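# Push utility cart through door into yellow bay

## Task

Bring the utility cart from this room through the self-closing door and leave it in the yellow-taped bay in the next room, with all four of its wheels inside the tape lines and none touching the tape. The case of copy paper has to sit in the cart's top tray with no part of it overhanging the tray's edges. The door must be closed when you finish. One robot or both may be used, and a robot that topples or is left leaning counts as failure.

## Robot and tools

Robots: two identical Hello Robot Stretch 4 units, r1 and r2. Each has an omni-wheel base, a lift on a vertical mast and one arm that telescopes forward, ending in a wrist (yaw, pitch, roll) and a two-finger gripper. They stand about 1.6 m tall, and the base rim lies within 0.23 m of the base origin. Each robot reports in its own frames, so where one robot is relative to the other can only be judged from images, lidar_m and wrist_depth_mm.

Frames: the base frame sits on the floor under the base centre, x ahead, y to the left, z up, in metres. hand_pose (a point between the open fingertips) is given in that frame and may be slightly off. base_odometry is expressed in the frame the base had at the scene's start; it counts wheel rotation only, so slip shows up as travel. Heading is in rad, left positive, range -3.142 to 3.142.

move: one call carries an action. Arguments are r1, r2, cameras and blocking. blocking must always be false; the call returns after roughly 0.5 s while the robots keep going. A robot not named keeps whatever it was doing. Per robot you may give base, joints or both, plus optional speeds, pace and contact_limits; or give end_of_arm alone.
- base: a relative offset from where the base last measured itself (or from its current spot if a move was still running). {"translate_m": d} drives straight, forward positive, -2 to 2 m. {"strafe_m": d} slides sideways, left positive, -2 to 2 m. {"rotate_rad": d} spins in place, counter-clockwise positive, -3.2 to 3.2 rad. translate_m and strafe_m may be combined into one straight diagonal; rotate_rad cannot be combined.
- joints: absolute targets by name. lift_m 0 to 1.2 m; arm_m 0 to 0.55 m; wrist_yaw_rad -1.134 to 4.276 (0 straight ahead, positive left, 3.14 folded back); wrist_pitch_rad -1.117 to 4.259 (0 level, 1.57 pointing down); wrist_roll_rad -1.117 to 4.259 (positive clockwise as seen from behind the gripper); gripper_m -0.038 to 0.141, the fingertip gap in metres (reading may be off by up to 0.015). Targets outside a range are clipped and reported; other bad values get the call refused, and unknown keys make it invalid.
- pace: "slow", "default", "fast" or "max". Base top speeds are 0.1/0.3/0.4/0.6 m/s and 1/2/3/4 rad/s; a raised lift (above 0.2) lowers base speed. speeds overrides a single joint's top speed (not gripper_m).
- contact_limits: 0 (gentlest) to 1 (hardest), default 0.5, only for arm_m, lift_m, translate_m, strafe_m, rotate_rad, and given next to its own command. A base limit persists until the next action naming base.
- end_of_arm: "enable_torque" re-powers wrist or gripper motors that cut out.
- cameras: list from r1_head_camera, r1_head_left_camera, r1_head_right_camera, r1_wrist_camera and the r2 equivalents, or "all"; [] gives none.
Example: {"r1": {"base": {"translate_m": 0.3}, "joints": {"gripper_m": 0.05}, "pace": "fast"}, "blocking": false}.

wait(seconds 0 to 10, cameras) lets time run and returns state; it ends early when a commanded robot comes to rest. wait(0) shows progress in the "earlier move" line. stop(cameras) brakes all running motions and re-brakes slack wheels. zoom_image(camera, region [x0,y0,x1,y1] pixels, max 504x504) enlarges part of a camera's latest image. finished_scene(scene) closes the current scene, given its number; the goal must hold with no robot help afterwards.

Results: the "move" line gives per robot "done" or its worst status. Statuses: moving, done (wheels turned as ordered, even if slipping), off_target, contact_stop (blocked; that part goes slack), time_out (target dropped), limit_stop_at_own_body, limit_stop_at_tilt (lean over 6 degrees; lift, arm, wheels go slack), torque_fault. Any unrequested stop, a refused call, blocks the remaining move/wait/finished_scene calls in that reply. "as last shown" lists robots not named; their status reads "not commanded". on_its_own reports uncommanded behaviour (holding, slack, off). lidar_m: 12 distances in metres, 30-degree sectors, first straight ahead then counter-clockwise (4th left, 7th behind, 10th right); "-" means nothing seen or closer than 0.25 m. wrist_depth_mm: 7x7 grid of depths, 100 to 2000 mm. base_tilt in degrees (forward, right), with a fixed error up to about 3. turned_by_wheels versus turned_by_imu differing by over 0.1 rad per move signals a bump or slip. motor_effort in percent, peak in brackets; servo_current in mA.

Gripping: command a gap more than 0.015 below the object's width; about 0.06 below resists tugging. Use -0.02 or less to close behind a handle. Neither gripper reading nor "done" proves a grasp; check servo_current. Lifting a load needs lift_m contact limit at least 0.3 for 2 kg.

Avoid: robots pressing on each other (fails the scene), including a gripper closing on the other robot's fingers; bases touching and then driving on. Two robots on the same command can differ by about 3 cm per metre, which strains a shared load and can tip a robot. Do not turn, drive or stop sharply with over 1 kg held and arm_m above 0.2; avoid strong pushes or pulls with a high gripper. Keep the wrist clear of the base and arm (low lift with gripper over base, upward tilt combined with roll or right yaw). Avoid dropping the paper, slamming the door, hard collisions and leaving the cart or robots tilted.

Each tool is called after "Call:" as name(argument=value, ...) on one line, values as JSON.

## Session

Call:
wait(seconds=0.1)

Scene clock: 0.10 s.
r1.base_odometry: x=+0.000 y=+0.000 heading=+0.000
r1.turned_by_wheels: +0.000
r1.turned_by_imu: +0.000
r1.base_tilt: forward=-1.6 right=+1.3
r1.lidar_m: 0.94 1.76 2.03 2.40 3.92 1.60 0.87 0.74 0.75 0.88 0.77 0.78
r1.base_status: not commanded
r1.joint_positions: lift_m=+0.124 arm_m=+0.000 wrist_yaw_rad=+3.194 wrist_pitch_rad=+0.002 wrist_roll_rad=+0.000 gripper_m=+0.056
r1.joint_status: not commanded
r1.measured_speeds: all 0
r1.motor_effort: lift_m=+20 arm_m=-4 wheel_0=-1 wheel_1=+1 wheel_2=+0
r1.servo_current: wrist_yaw_rad=52 wrist_pitch_rad=39 wrist_roll_rad=39 gripper_m=46
r1.hand_pose: x=-0.1216 y=+0.0722 z=+0.3019 quat_wxyz=(-0.026, -0.001, +0.000, +1.000) (m; r1's base frame)
r1.wrist_depth_mm: - 135 - - - - - / - 123 135 - - - - / - 121 191 - - - - / 111 136 195 - - - - / 137 - - - 1618 - - / 227 - 190 1060 187 1160 1098 / 224 163 759 798 778 768 750
r2.base_odometry: x=+0.000 y=+0.000 heading=+0.000
r2.turned_by_wheels: +0.000
r2.turned_by_imu: +0.000
r2.base_tilt: forward=-0.7 right=+0.1
r2.lidar_m: 1.31 1.30 1.57 2.34 2.36 2.80 1.43 1.42 2.73 2.36 2.42 1.51
r2.base_status: not commanded
r2.joint_positions: lift_m=+0.200 arm_m=+0.000 wrist_yaw_rad=+3.211 wrist_pitch_rad=+0.001 wrist_roll_rad=+0.000 gripper_m=+0.056
r2.joint_status: not commanded
r2.measured_speeds: all 0
r2.motor_effort: lift_m=+18 arm_m=-4 wheel_0=+0 wheel_1=+1 wheel_2=+1
r2.servo_current: wrist_yaw_rad=52 wrist_pitch_rad=46 wrist_roll_rad=46 gripper_m=52
r2.hand_pose: x=-0.1229 y=+0.0671 z=+0.3779 quat_wxyz=(-0.035, -0.001, +0.000, +0.999) (m; r2's base frame)
r2.wrist_depth_mm: - - 137 - - - - / - - 137 - - - - / - 109 138 - - - - / - 140 175 - - - - / 214 - - - - - - / 212 1308 196 1255 190 1308 1182 / 208 243 878 - - 854 866
wait: 0.10 s; no rest
pictures: r1_head_camera, r1_head_left_camera, r1_head_right_camera, r1_wrist_camera, r2_head_camera, r2_head_left_camera, r2_head_right_camera, r2_wrist_camera
Images, in order (width x height): r1_head_camera 420x560, r1_head_left_camera 420x672, r1_head_right_camera 420x672, r1_wrist_camera 616x392, r2_head_camera 420x560, r2_head_left_camera 420x672, r2_head_right_camera 420x672, r2_wrist_camera 616x392.

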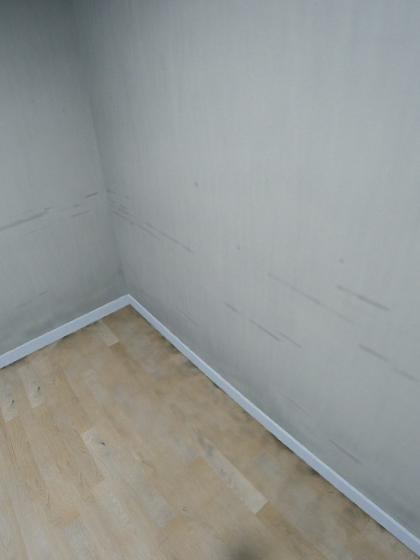

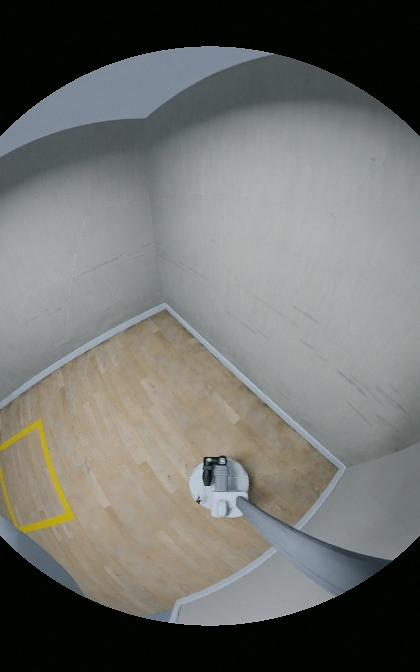

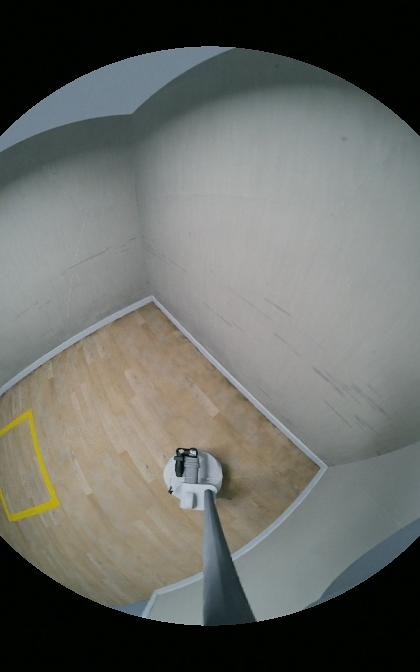

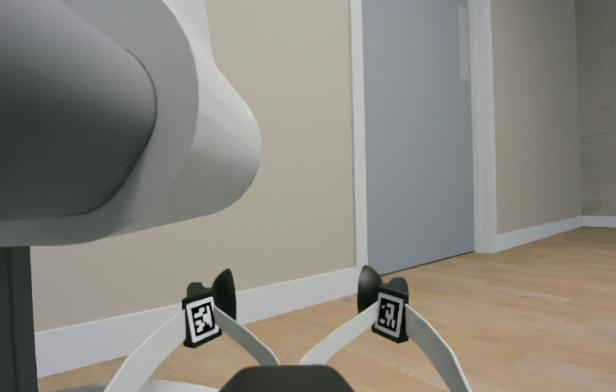

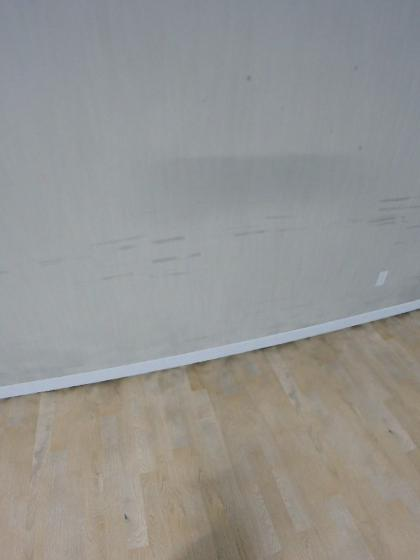

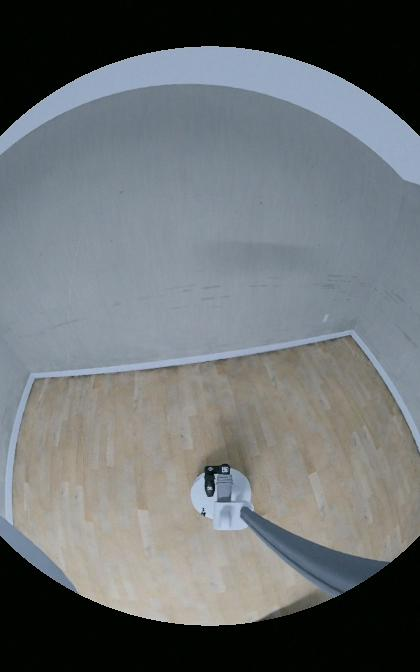

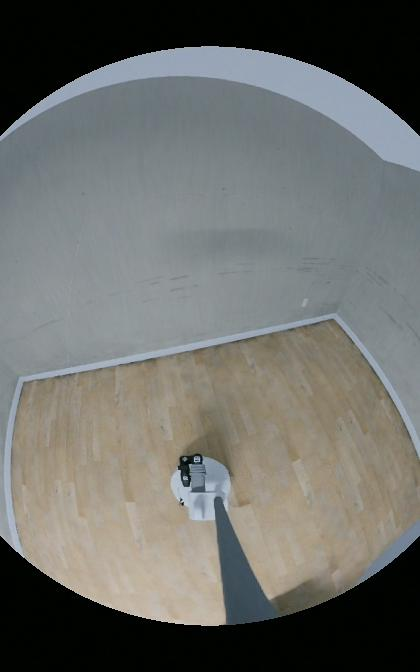

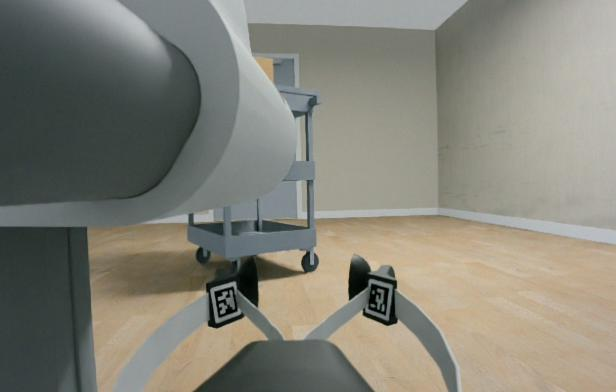

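Call:
move(blocking=false, r1={"base":{"rotate_rad":2.2}}, r2={"base":{"rotate_rad":3.14}}, cameras=[])

Call:
wait(seconds=4, cameras=[])

Call:
wait(seconds=4, cameras=["r1_head_camera","r1_head_left_camera","r1_head_right_camera","r2_head_camera","r2_head_left_camera","r2_head_right_camera"])

Scene clock: 8.50 s.
move: r1 moving; r2 moving
r1.base_odometry: x=+0.000 y=+0.000 heading=+0.253
r1.turned_by_wheels: +0.253
r1.turned_by_imu: +0.253
r1.base_tilt: forward=-1.6 right=+1.3
r1.lidar_m: 1.18 2.01 2.15 3.03 2.68 1.05 0.76 0.76 0.82 0.81 0.76 0.82
r1.base_status: rotate_rad moving
r1.joint_positions: lift_m=+0.124 arm_m=+0.000 wrist_yaw_rad=+3.194 wrist_pitch_rad=+0.002 wrist_roll_rad=+0.000 gripper_m=+0.056
r1.joint_status: not commanded
r1.measured_speeds: translate_m=+0.000 strafe_m=+0.000 rotate_rad=+0.974 lift_m=+0.000 arm_m=+0.000 wrist_yaw_rad=+0.000 wrist_pitch_rad=+0.000 wrist_roll_rad=+0.000
r1.motor_effort: lift_m=+20(20) arm_m=-3(4) wheel_0=-7(9) wheel_1=-9(9) wheel_2=-6(7)
r1.servo_current: wrist_yaw_rad=33(59) wrist_pitch_rad=39(52) wrist_roll_rad=46(65) gripper_m=46(46)
r1.hand_pose: x=-0.1216 y=+0.0722 z=+0.3019 quat_wxyz=(-0.026, -0.001, +0.000, +1.000) (m; r1's base frame)
r1.wrist_depth_mm: - 135 - - - - 1808 / - 123 135 - - - 1808 / - 121 191 - - - 1808 / 111 136 194 - - - 1863 / 137 - - - - - 1756 / 226 - 190 991 187 1138 1098 / 224 152 759 798 788 759 750
r2.base_odometry: x=+0.000 y=+0.000 heading=+0.252
r2.turned_by_wheels: +0.252
r2.turned_by_imu: +0.245
r2.base_tilt: forward=-0.7 right=+0.1
r2.lidar_m: 1.31 1.40 1.90 2.34 2.44 3.39 1.45 3.37 2.46 2.37 1.85 1.35
r2.base_status: rotate_rad moving
r2.joint_positions: lift_m=+0.200 arm_m=+0.000 wrist_yaw_rad=+3.211 wrist_pitch_rad=+0.001 wrist_roll_rad=+0.000 gripper_m=+0.056
r2.joint_status: not commanded
r2.measured_speeds: translate_m=+0.002 strafe_m=+0.000 rotate_rad=+0.977 lift_m=+0.000 arm_m=+0.000 wrist_yaw_rad=+0.000 wrist_pitch_rad=+0.000 wrist_roll_rad=+0.000
r2.motor_effort: lift_m=+18(18) arm_m=-3(4) wheel_0=-9(9) wheel_1=-10(10) wheel_2=-10(11)
r2.servo_current: wrist_yaw_rad=39(52) wrist_pitch_rad=39(46) wrist_roll_rad=59(65) gripper_m=46(52)
r2.hand_pose: x=-0.1229 y=+0.0671 z=+0.3779 quat_wxyz=(-0.035, -0.001, +0.000, +0.999) (m; r2's base frame)
r2.wrist_depth_mm: - - 137 - - - - / - - 137 1756 - - - / - 109 138 286 - - - / - 140 175 - - - - / 215 - - - - - - / 212 1308 196 1281 190 1308 1160 / 208 243 878 - - 854 878
pictures: none
No camera images: "cameras" was empty.

Scene clock: 10.40 s.
earlier move: r1 done; r2 moving
r1.base_odometry: x=+0.000 y=+0.000 heading=+2.200
r1.turned_by_wheels: +1.947
r1.turned_by_imu: +1.958
r1.base_tilt: forward=-1.6 right=+1.3
r1.lidar_m: 3.91 1.25 0.82 0.75 0.77 0.85 0.77 0.79 1.03 2.02 2.05 2.59
r1.base_status: done
r1.joint_positions: lift_m=+0.124 arm_m=+0.000 wrist_yaw_rad=+3.194 wrist_pitch_rad=+0.002 wrist_roll_rad=+0.000 gripper_m=+0.056
r1.joint_status: not commanded
r1.measured_speeds: all 0
r1.motor_effort: lift_m=+19(20) arm_m=-4(4) wheel_0=-1(10) wheel_1=+1(9) wheel_2=+1(9)
r1.servo_current: wrist_yaw_rad=52(65) wrist_pitch_rad=33(52) wrist_roll_rad=39(65) gripper_m=39(52)
r1.hand_pose: x=-0.1216 y=+0.0722 z=+0.3019 quat_wxyz=(-0.026, -0.001, +0.000, +1.000) (m; r1's base frame)
r1.wrist_depth_mm: - 135 - - - - - / - 123 135 - - - - / - 121 191 - - - - / 110 135 194 - - - - / 137 - - - - - - / 217 - 190 - 187 - - / 224 750 750 143 788 759 759
r2.base_odometry: x=+0.000 y=+0.000 heading=+3.112
r2.turned_by_wheels: +2.860
r2.turned_by_imu: +2.784
r2.base_tilt: forward=-0.7 right=+0.0
r2.lidar_m: 1.46 1.40 2.84 2.37 2.40 1.55 1.32 1.32 1.48 2.34 2.33 2.70
r2.base_status: rotate_rad moving
r2.joint_positions: lift_m=+0.200 arm_m=+0.000 wrist_yaw_rad=+3.211 wrist_pitch_rad=+0.001 wrist_roll_rad=+0.000 gripper_m=+0.056
r2.joint_status: not commanded
r2.measured_speeds: translate_m=-0.001 strafe_m=-0.001 rotate_rad=+0.367 lift_m=+0.000 arm_m=+0.000 wrist_yaw_rad=+0.000 wrist_pitch_rad=+0.000 wrist_roll_rad=+0.000
r2.motor_effort: lift_m=+18(18) arm_m=-4(4) wheel_0=-5(11) wheel_1=-3(10) wheel_2=-4(14)
r2.servo_current: wrist_yaw_rad=46(52) wrist_pitch_rad=46(46) wrist_roll_rad=46(65) gripper_m=52(52)
r2.hand_pose: x=-0.1228 y=+0.0671 z=+0.3779 quat_wxyz=(-0.035, -0.001, +0.000, +0.999) (m; r2's base frame)
r2.wrist_depth_mm: - - 137 - - - - / - 107 137 - - - - / - 110 139 236 - - - / - 140 165 - - - - / 215 - - - - - - / 213 1160 193 1160 190 1336 1205 / 211 245 891 - - 854 878
wait: 1.90 of 4 s (r1 has come to rest)
pictures: none
No camera images: "cameras" was empty.

Scene clock: 10.87 s.
earlier move: r2 done
r1.base_odometry: x=+0.000 y=+0.000 heading=+2.200
r1.turned_by_wheels: +0.000
r1.turned_by_imu: +0.000
r1.base_tilt: forward=-1.6 right=+1.2
r1.lidar_m: 3.91 1.25 0.82 0.74 0.77 0.85 0.77 0.80 1.02 2.02 2.05 2.52
r1.base_status: done
r1.joint_positions: lift_m=+0.124 arm_m=+0.000 wrist_yaw_rad=+3.194 wrist_pitch_rad=+0.002 wrist_roll_rad=+0.000 gripper_m=+0.056
r1.joint_status: not commanded
r1.measured_speeds: all 0
r1.motor_effort: lift_m=+19(20) arm_m=-4(4) wheel_0=-2(10) wheel_1=+1(9) wheel_2=+1(9)
r1.servo_current: wrist_yaw_rad=39(65) wrist_pitch_rad=46(52) wrist_roll_rad=33(65) gripper_m=39(52)
r1.hand_pose: x=-0.1216 y=+0.0722 z=+0.3019 quat_wxyz=(-0.026, -0.001, +0.000, +1.000) (m; r1's base frame)
r1.wrist_depth_mm: - 135 - - - - - / - 123 135 - - - - / - 121 191 - - - - / 110 135 194 - - - - / 136 - - - - - - / 216 - 191 - 187 - - / 224 741 759 143 778 768 759
r2.base_odometry: x=+0.000 y=+0.000 heading=+3.139
r2.turned_by_wheels: +0.027
r2.turned_by_imu: +0.026
r2.base_tilt: forward=-0.7 right=+0.0
r2.lidar_m: 1.43 1.41 2.79 2.37 2.42 1.51 1.33 1.30 1.56 2.35 2.34 2.76
r2.base_status: done
r2.joint_positions: lift_m=+0.200 arm_m=+0.000 wrist_yaw_rad=+3.211 wrist_pitch_rad=+0.001 wrist_roll_rad=+0.000 gripper_m=+0.056
r2.joint_status: not commanded
r2.measured_speeds: all 0
r2.motor_effort: lift_m=+18(18) arm_m=-4(4) wheel_0=-3(11) wheel_1=-3(10) wheel_2=-6(14)
r2.servo_current: wrist_yaw_rad=52(52) wrist_pitch_rad=33(46) wrist_roll_rad=52(65) gripper_m=52(52)
r2.hand_pose: x=-0.1228 y=+0.0671 z=+0.3779 quat_wxyz=(-0.035, -0.001, +0.000, +0.999) (m; r2's base frame)
r2.wrist_depth_mm: - - 137 - - - - / - 107 137 - - - - / - 110 138 235 - - - / - 140 165 - - - - / 216 - - - - - - / 213 1182 193 1182 190 1336 1182 / 211 244 891 - - 854 878
wait: 0.47 of 4 s (r2 has come to rest)
pictures: r1_head_camera, r1_head_left_camera, r1_head_right_camera, r2_head_camera, r2_head_left_camera, r2_head_right_camera
Images, in order (width x height): r1_head_camera 420x560, r1_head_left_camera 420x672, r1_head_right_camera 420x672, r2_head_camera 420x560, r2_head_left_camera 420x672, r2_head_right_camera 420x672.

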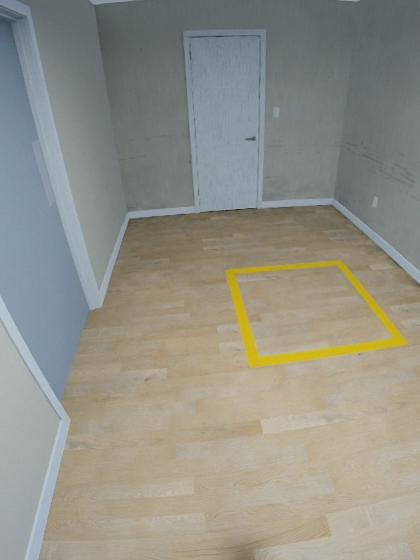

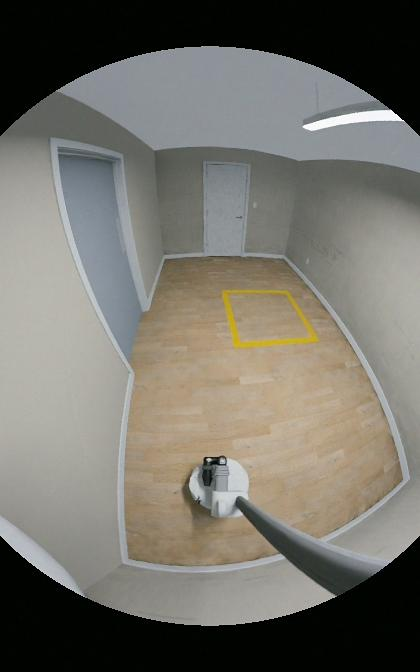

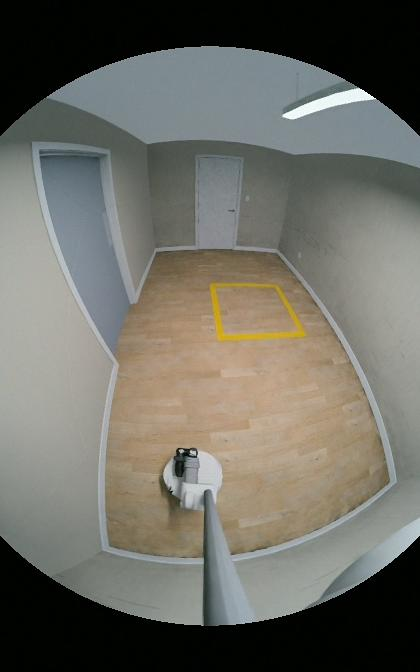

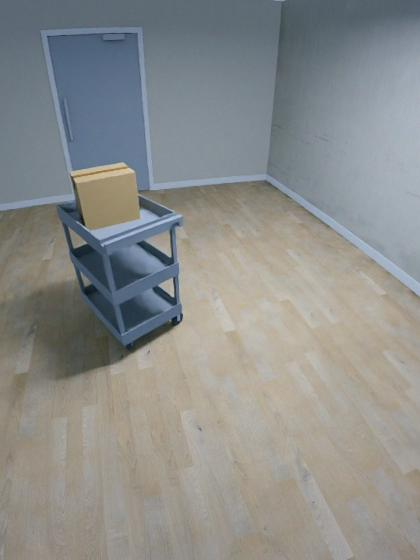

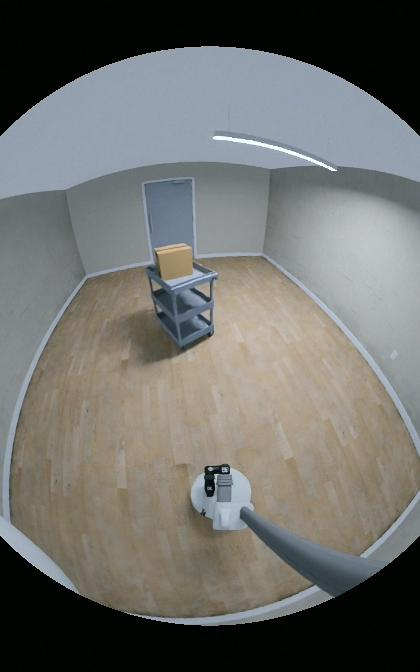

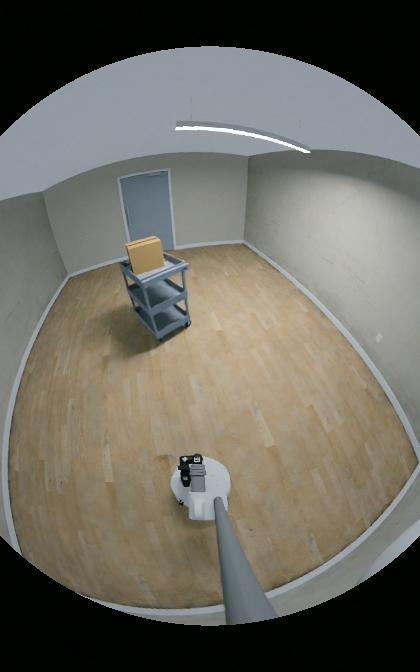

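Call:
move(blocking=false)

Scene clock: 36.87 s.
r1.base_odometry: x=+0.000 y=+0.000 heading=+2.200
r1.turned_by_wheels: +0.000
r1.turned_by_imu: +0.000
r1.base_tilt: forward=-1.6 right=+1.3
r1.lidar_m: 3.91 1.25 0.85 0.73 0.75 0.84 0.76 0.79 1.01 2.00 2.04 2.61
r1.base_status: done
r1.joint_positions: lift_m=+0.124 arm_m=+0.000 wrist_yaw_rad=+3.194 wrist_pitch_rad=+0.002 wrist_roll_rad=+0.000 gripper_m=+0.056
r1.joint_status: not commanded
r1.measured_speeds: all 0
r1.motor_effort: lift_m=+19(20) arm_m=-4(4) wheel_0=-2(10) wheel_1=+1(9) wheel_2=+1(9)
r1.servo_current: wrist_yaw_rad=52(65) wrist_pitch_rad=39(52) wrist_roll_rad=52(65) gripper_m=46(52)
r1.hand_pose: x=-0.1216 y=+0.0722 z=+0.3019 quat_wxyz=(-0.026, -0.001, +0.000, +1.000) (m; r1's base frame)
r1.wrist_depth_mm: - 135 - - - - - / - 123 135 - - - - / - 121 191 - - - - / 111 135 194 - - - - / 137 - - - - - - / 216 - 190 - 188 - - / 225 750 750 143 778 768 759
r2.base_odometry: x=+0.000 y=+0.000 heading=+3.139
r2.turned_by_wheels: +0.000
r2.turned_by_imu: +0.000
r2.base_tilt: forward=-0.7 right=+0.1
r2.lidar_m: 1.43 1.40 2.80 2.38 2.41 1.52 1.31 1.32 1.53 2.35 2.33 2.72
r2.base_status: done
r2.joint_positions: lift_m=+0.200 arm_m=+0.000 wrist_yaw_rad=+3.211 wrist_pitch_rad=+0.001 wrist_roll_rad=+0.000 gripper_m=+0.056
r2.joint_status: not commanded
r2.measured_speeds: all 0
r2.motor_effort: lift_m=+18(18) arm_m=-4(4) wheel_0=-4(11) wheel_1=-3(10) wheel_2=-6(14)
r2.servo_current: wrist_yaw_rad=39(52) wrist_pitch_rad=39(46) wrist_roll_rad=46(65) gripper_m=46(52)
r2.hand_pose: x=-0.1228 y=+0.0671 z=+0.3779 quat_wxyz=(-0.035, -0.001, +0.000, +0.999) (m; r2's base frame)
r2.wrist_depth_mm: - - 137 - - - - / - 107 137 - - - - / - 113 138 235 - - - / - 140 165 - - - - / 216 - - - - - - / 213 1182 193 1182 190 1308 1229 / 211 244 878 - - 854 866
pictures: r1_head_camera, r1_head_left_camera, r1_head_right_camera, r1_wrist_camera, r2_head_camera, r2_head_left_camera, r2_head_right_camera, r2_wrist_camera
Images, in order (width x height): r1_head_camera 420x560, r1_head_left_camera 420x672, r1_head_right_camera 420x672, r1_wrist_camera 616x392, r2_head_camera 420x560, r2_head_left_camera 420x672, r2_head_right_camera 420x672, r2_wrist_camera 616x392.

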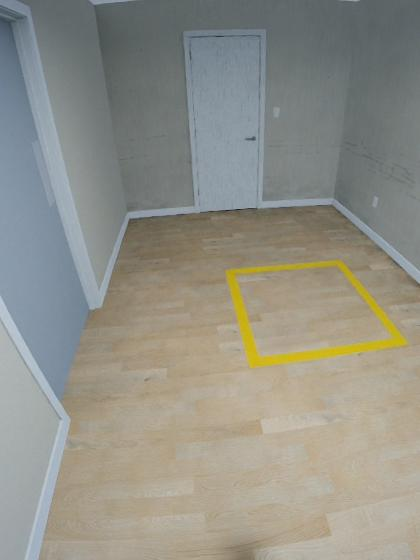

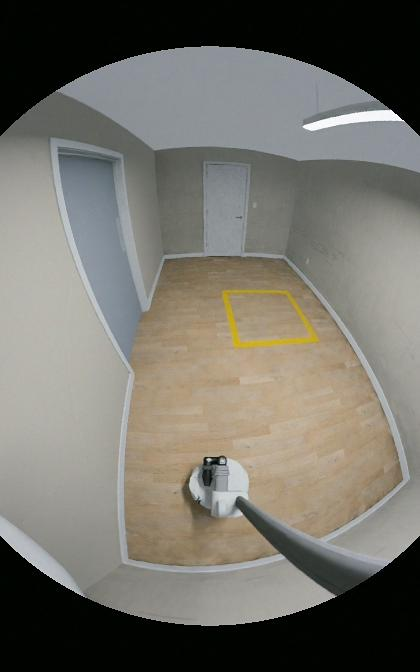

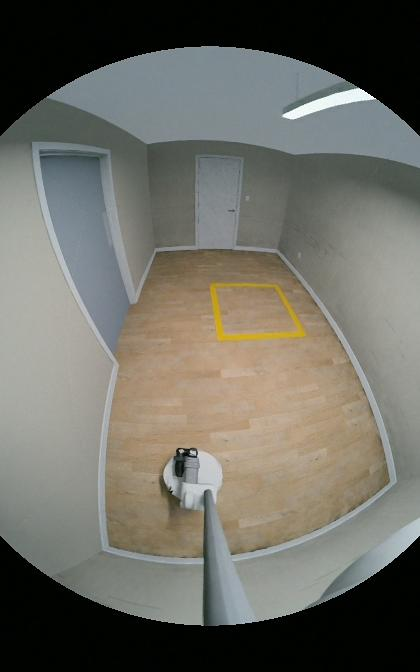

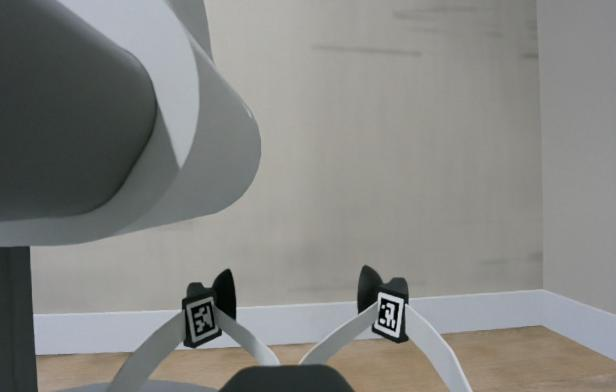

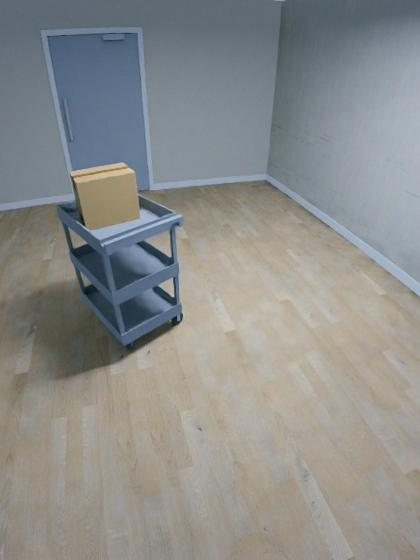

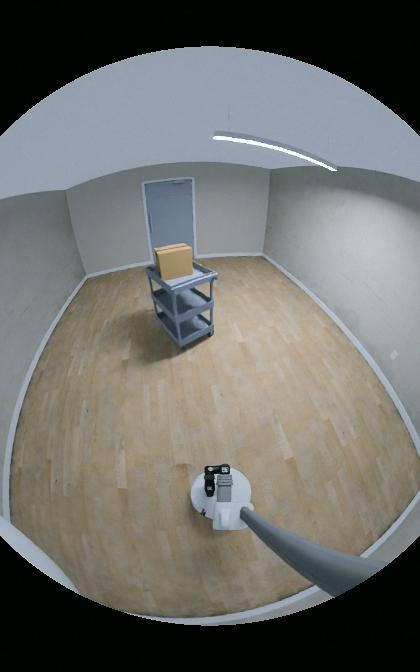

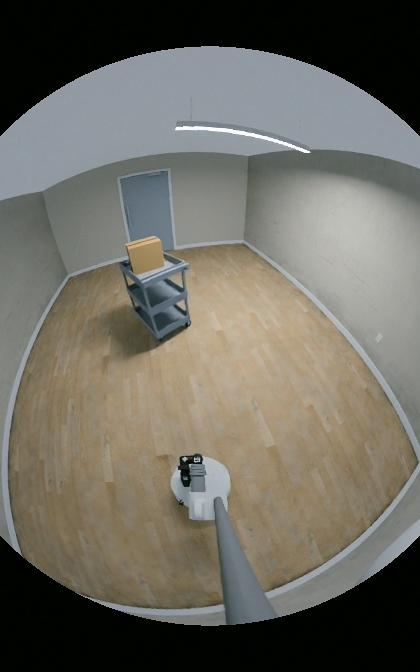

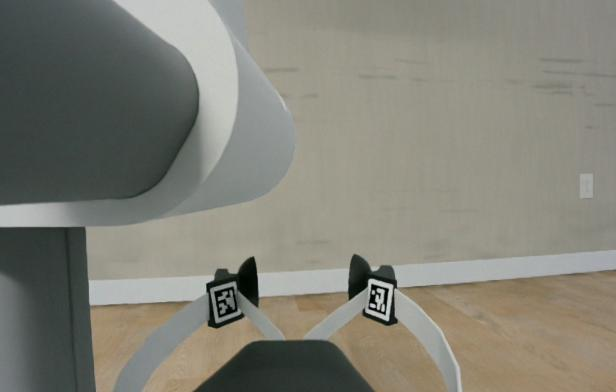

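Call:
zoom_image(camera="r2_head_camera", region=[30, 20, 210, 360])

Call:
zoom_image(camera="r1_head_camera", region=[0, 0, 420, 500])

Scaled by 1.482 from the camera's 420x560 image, which has a finer 1200x1600 frame.

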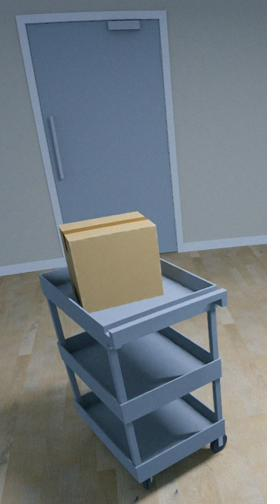

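Scaled by 1.008 from the camera's 420x560 image, which has a finer 600x800 frame.

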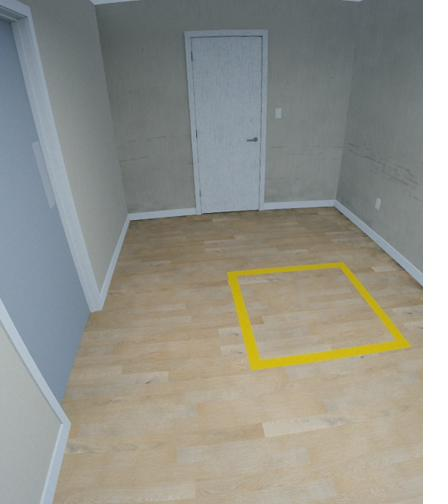

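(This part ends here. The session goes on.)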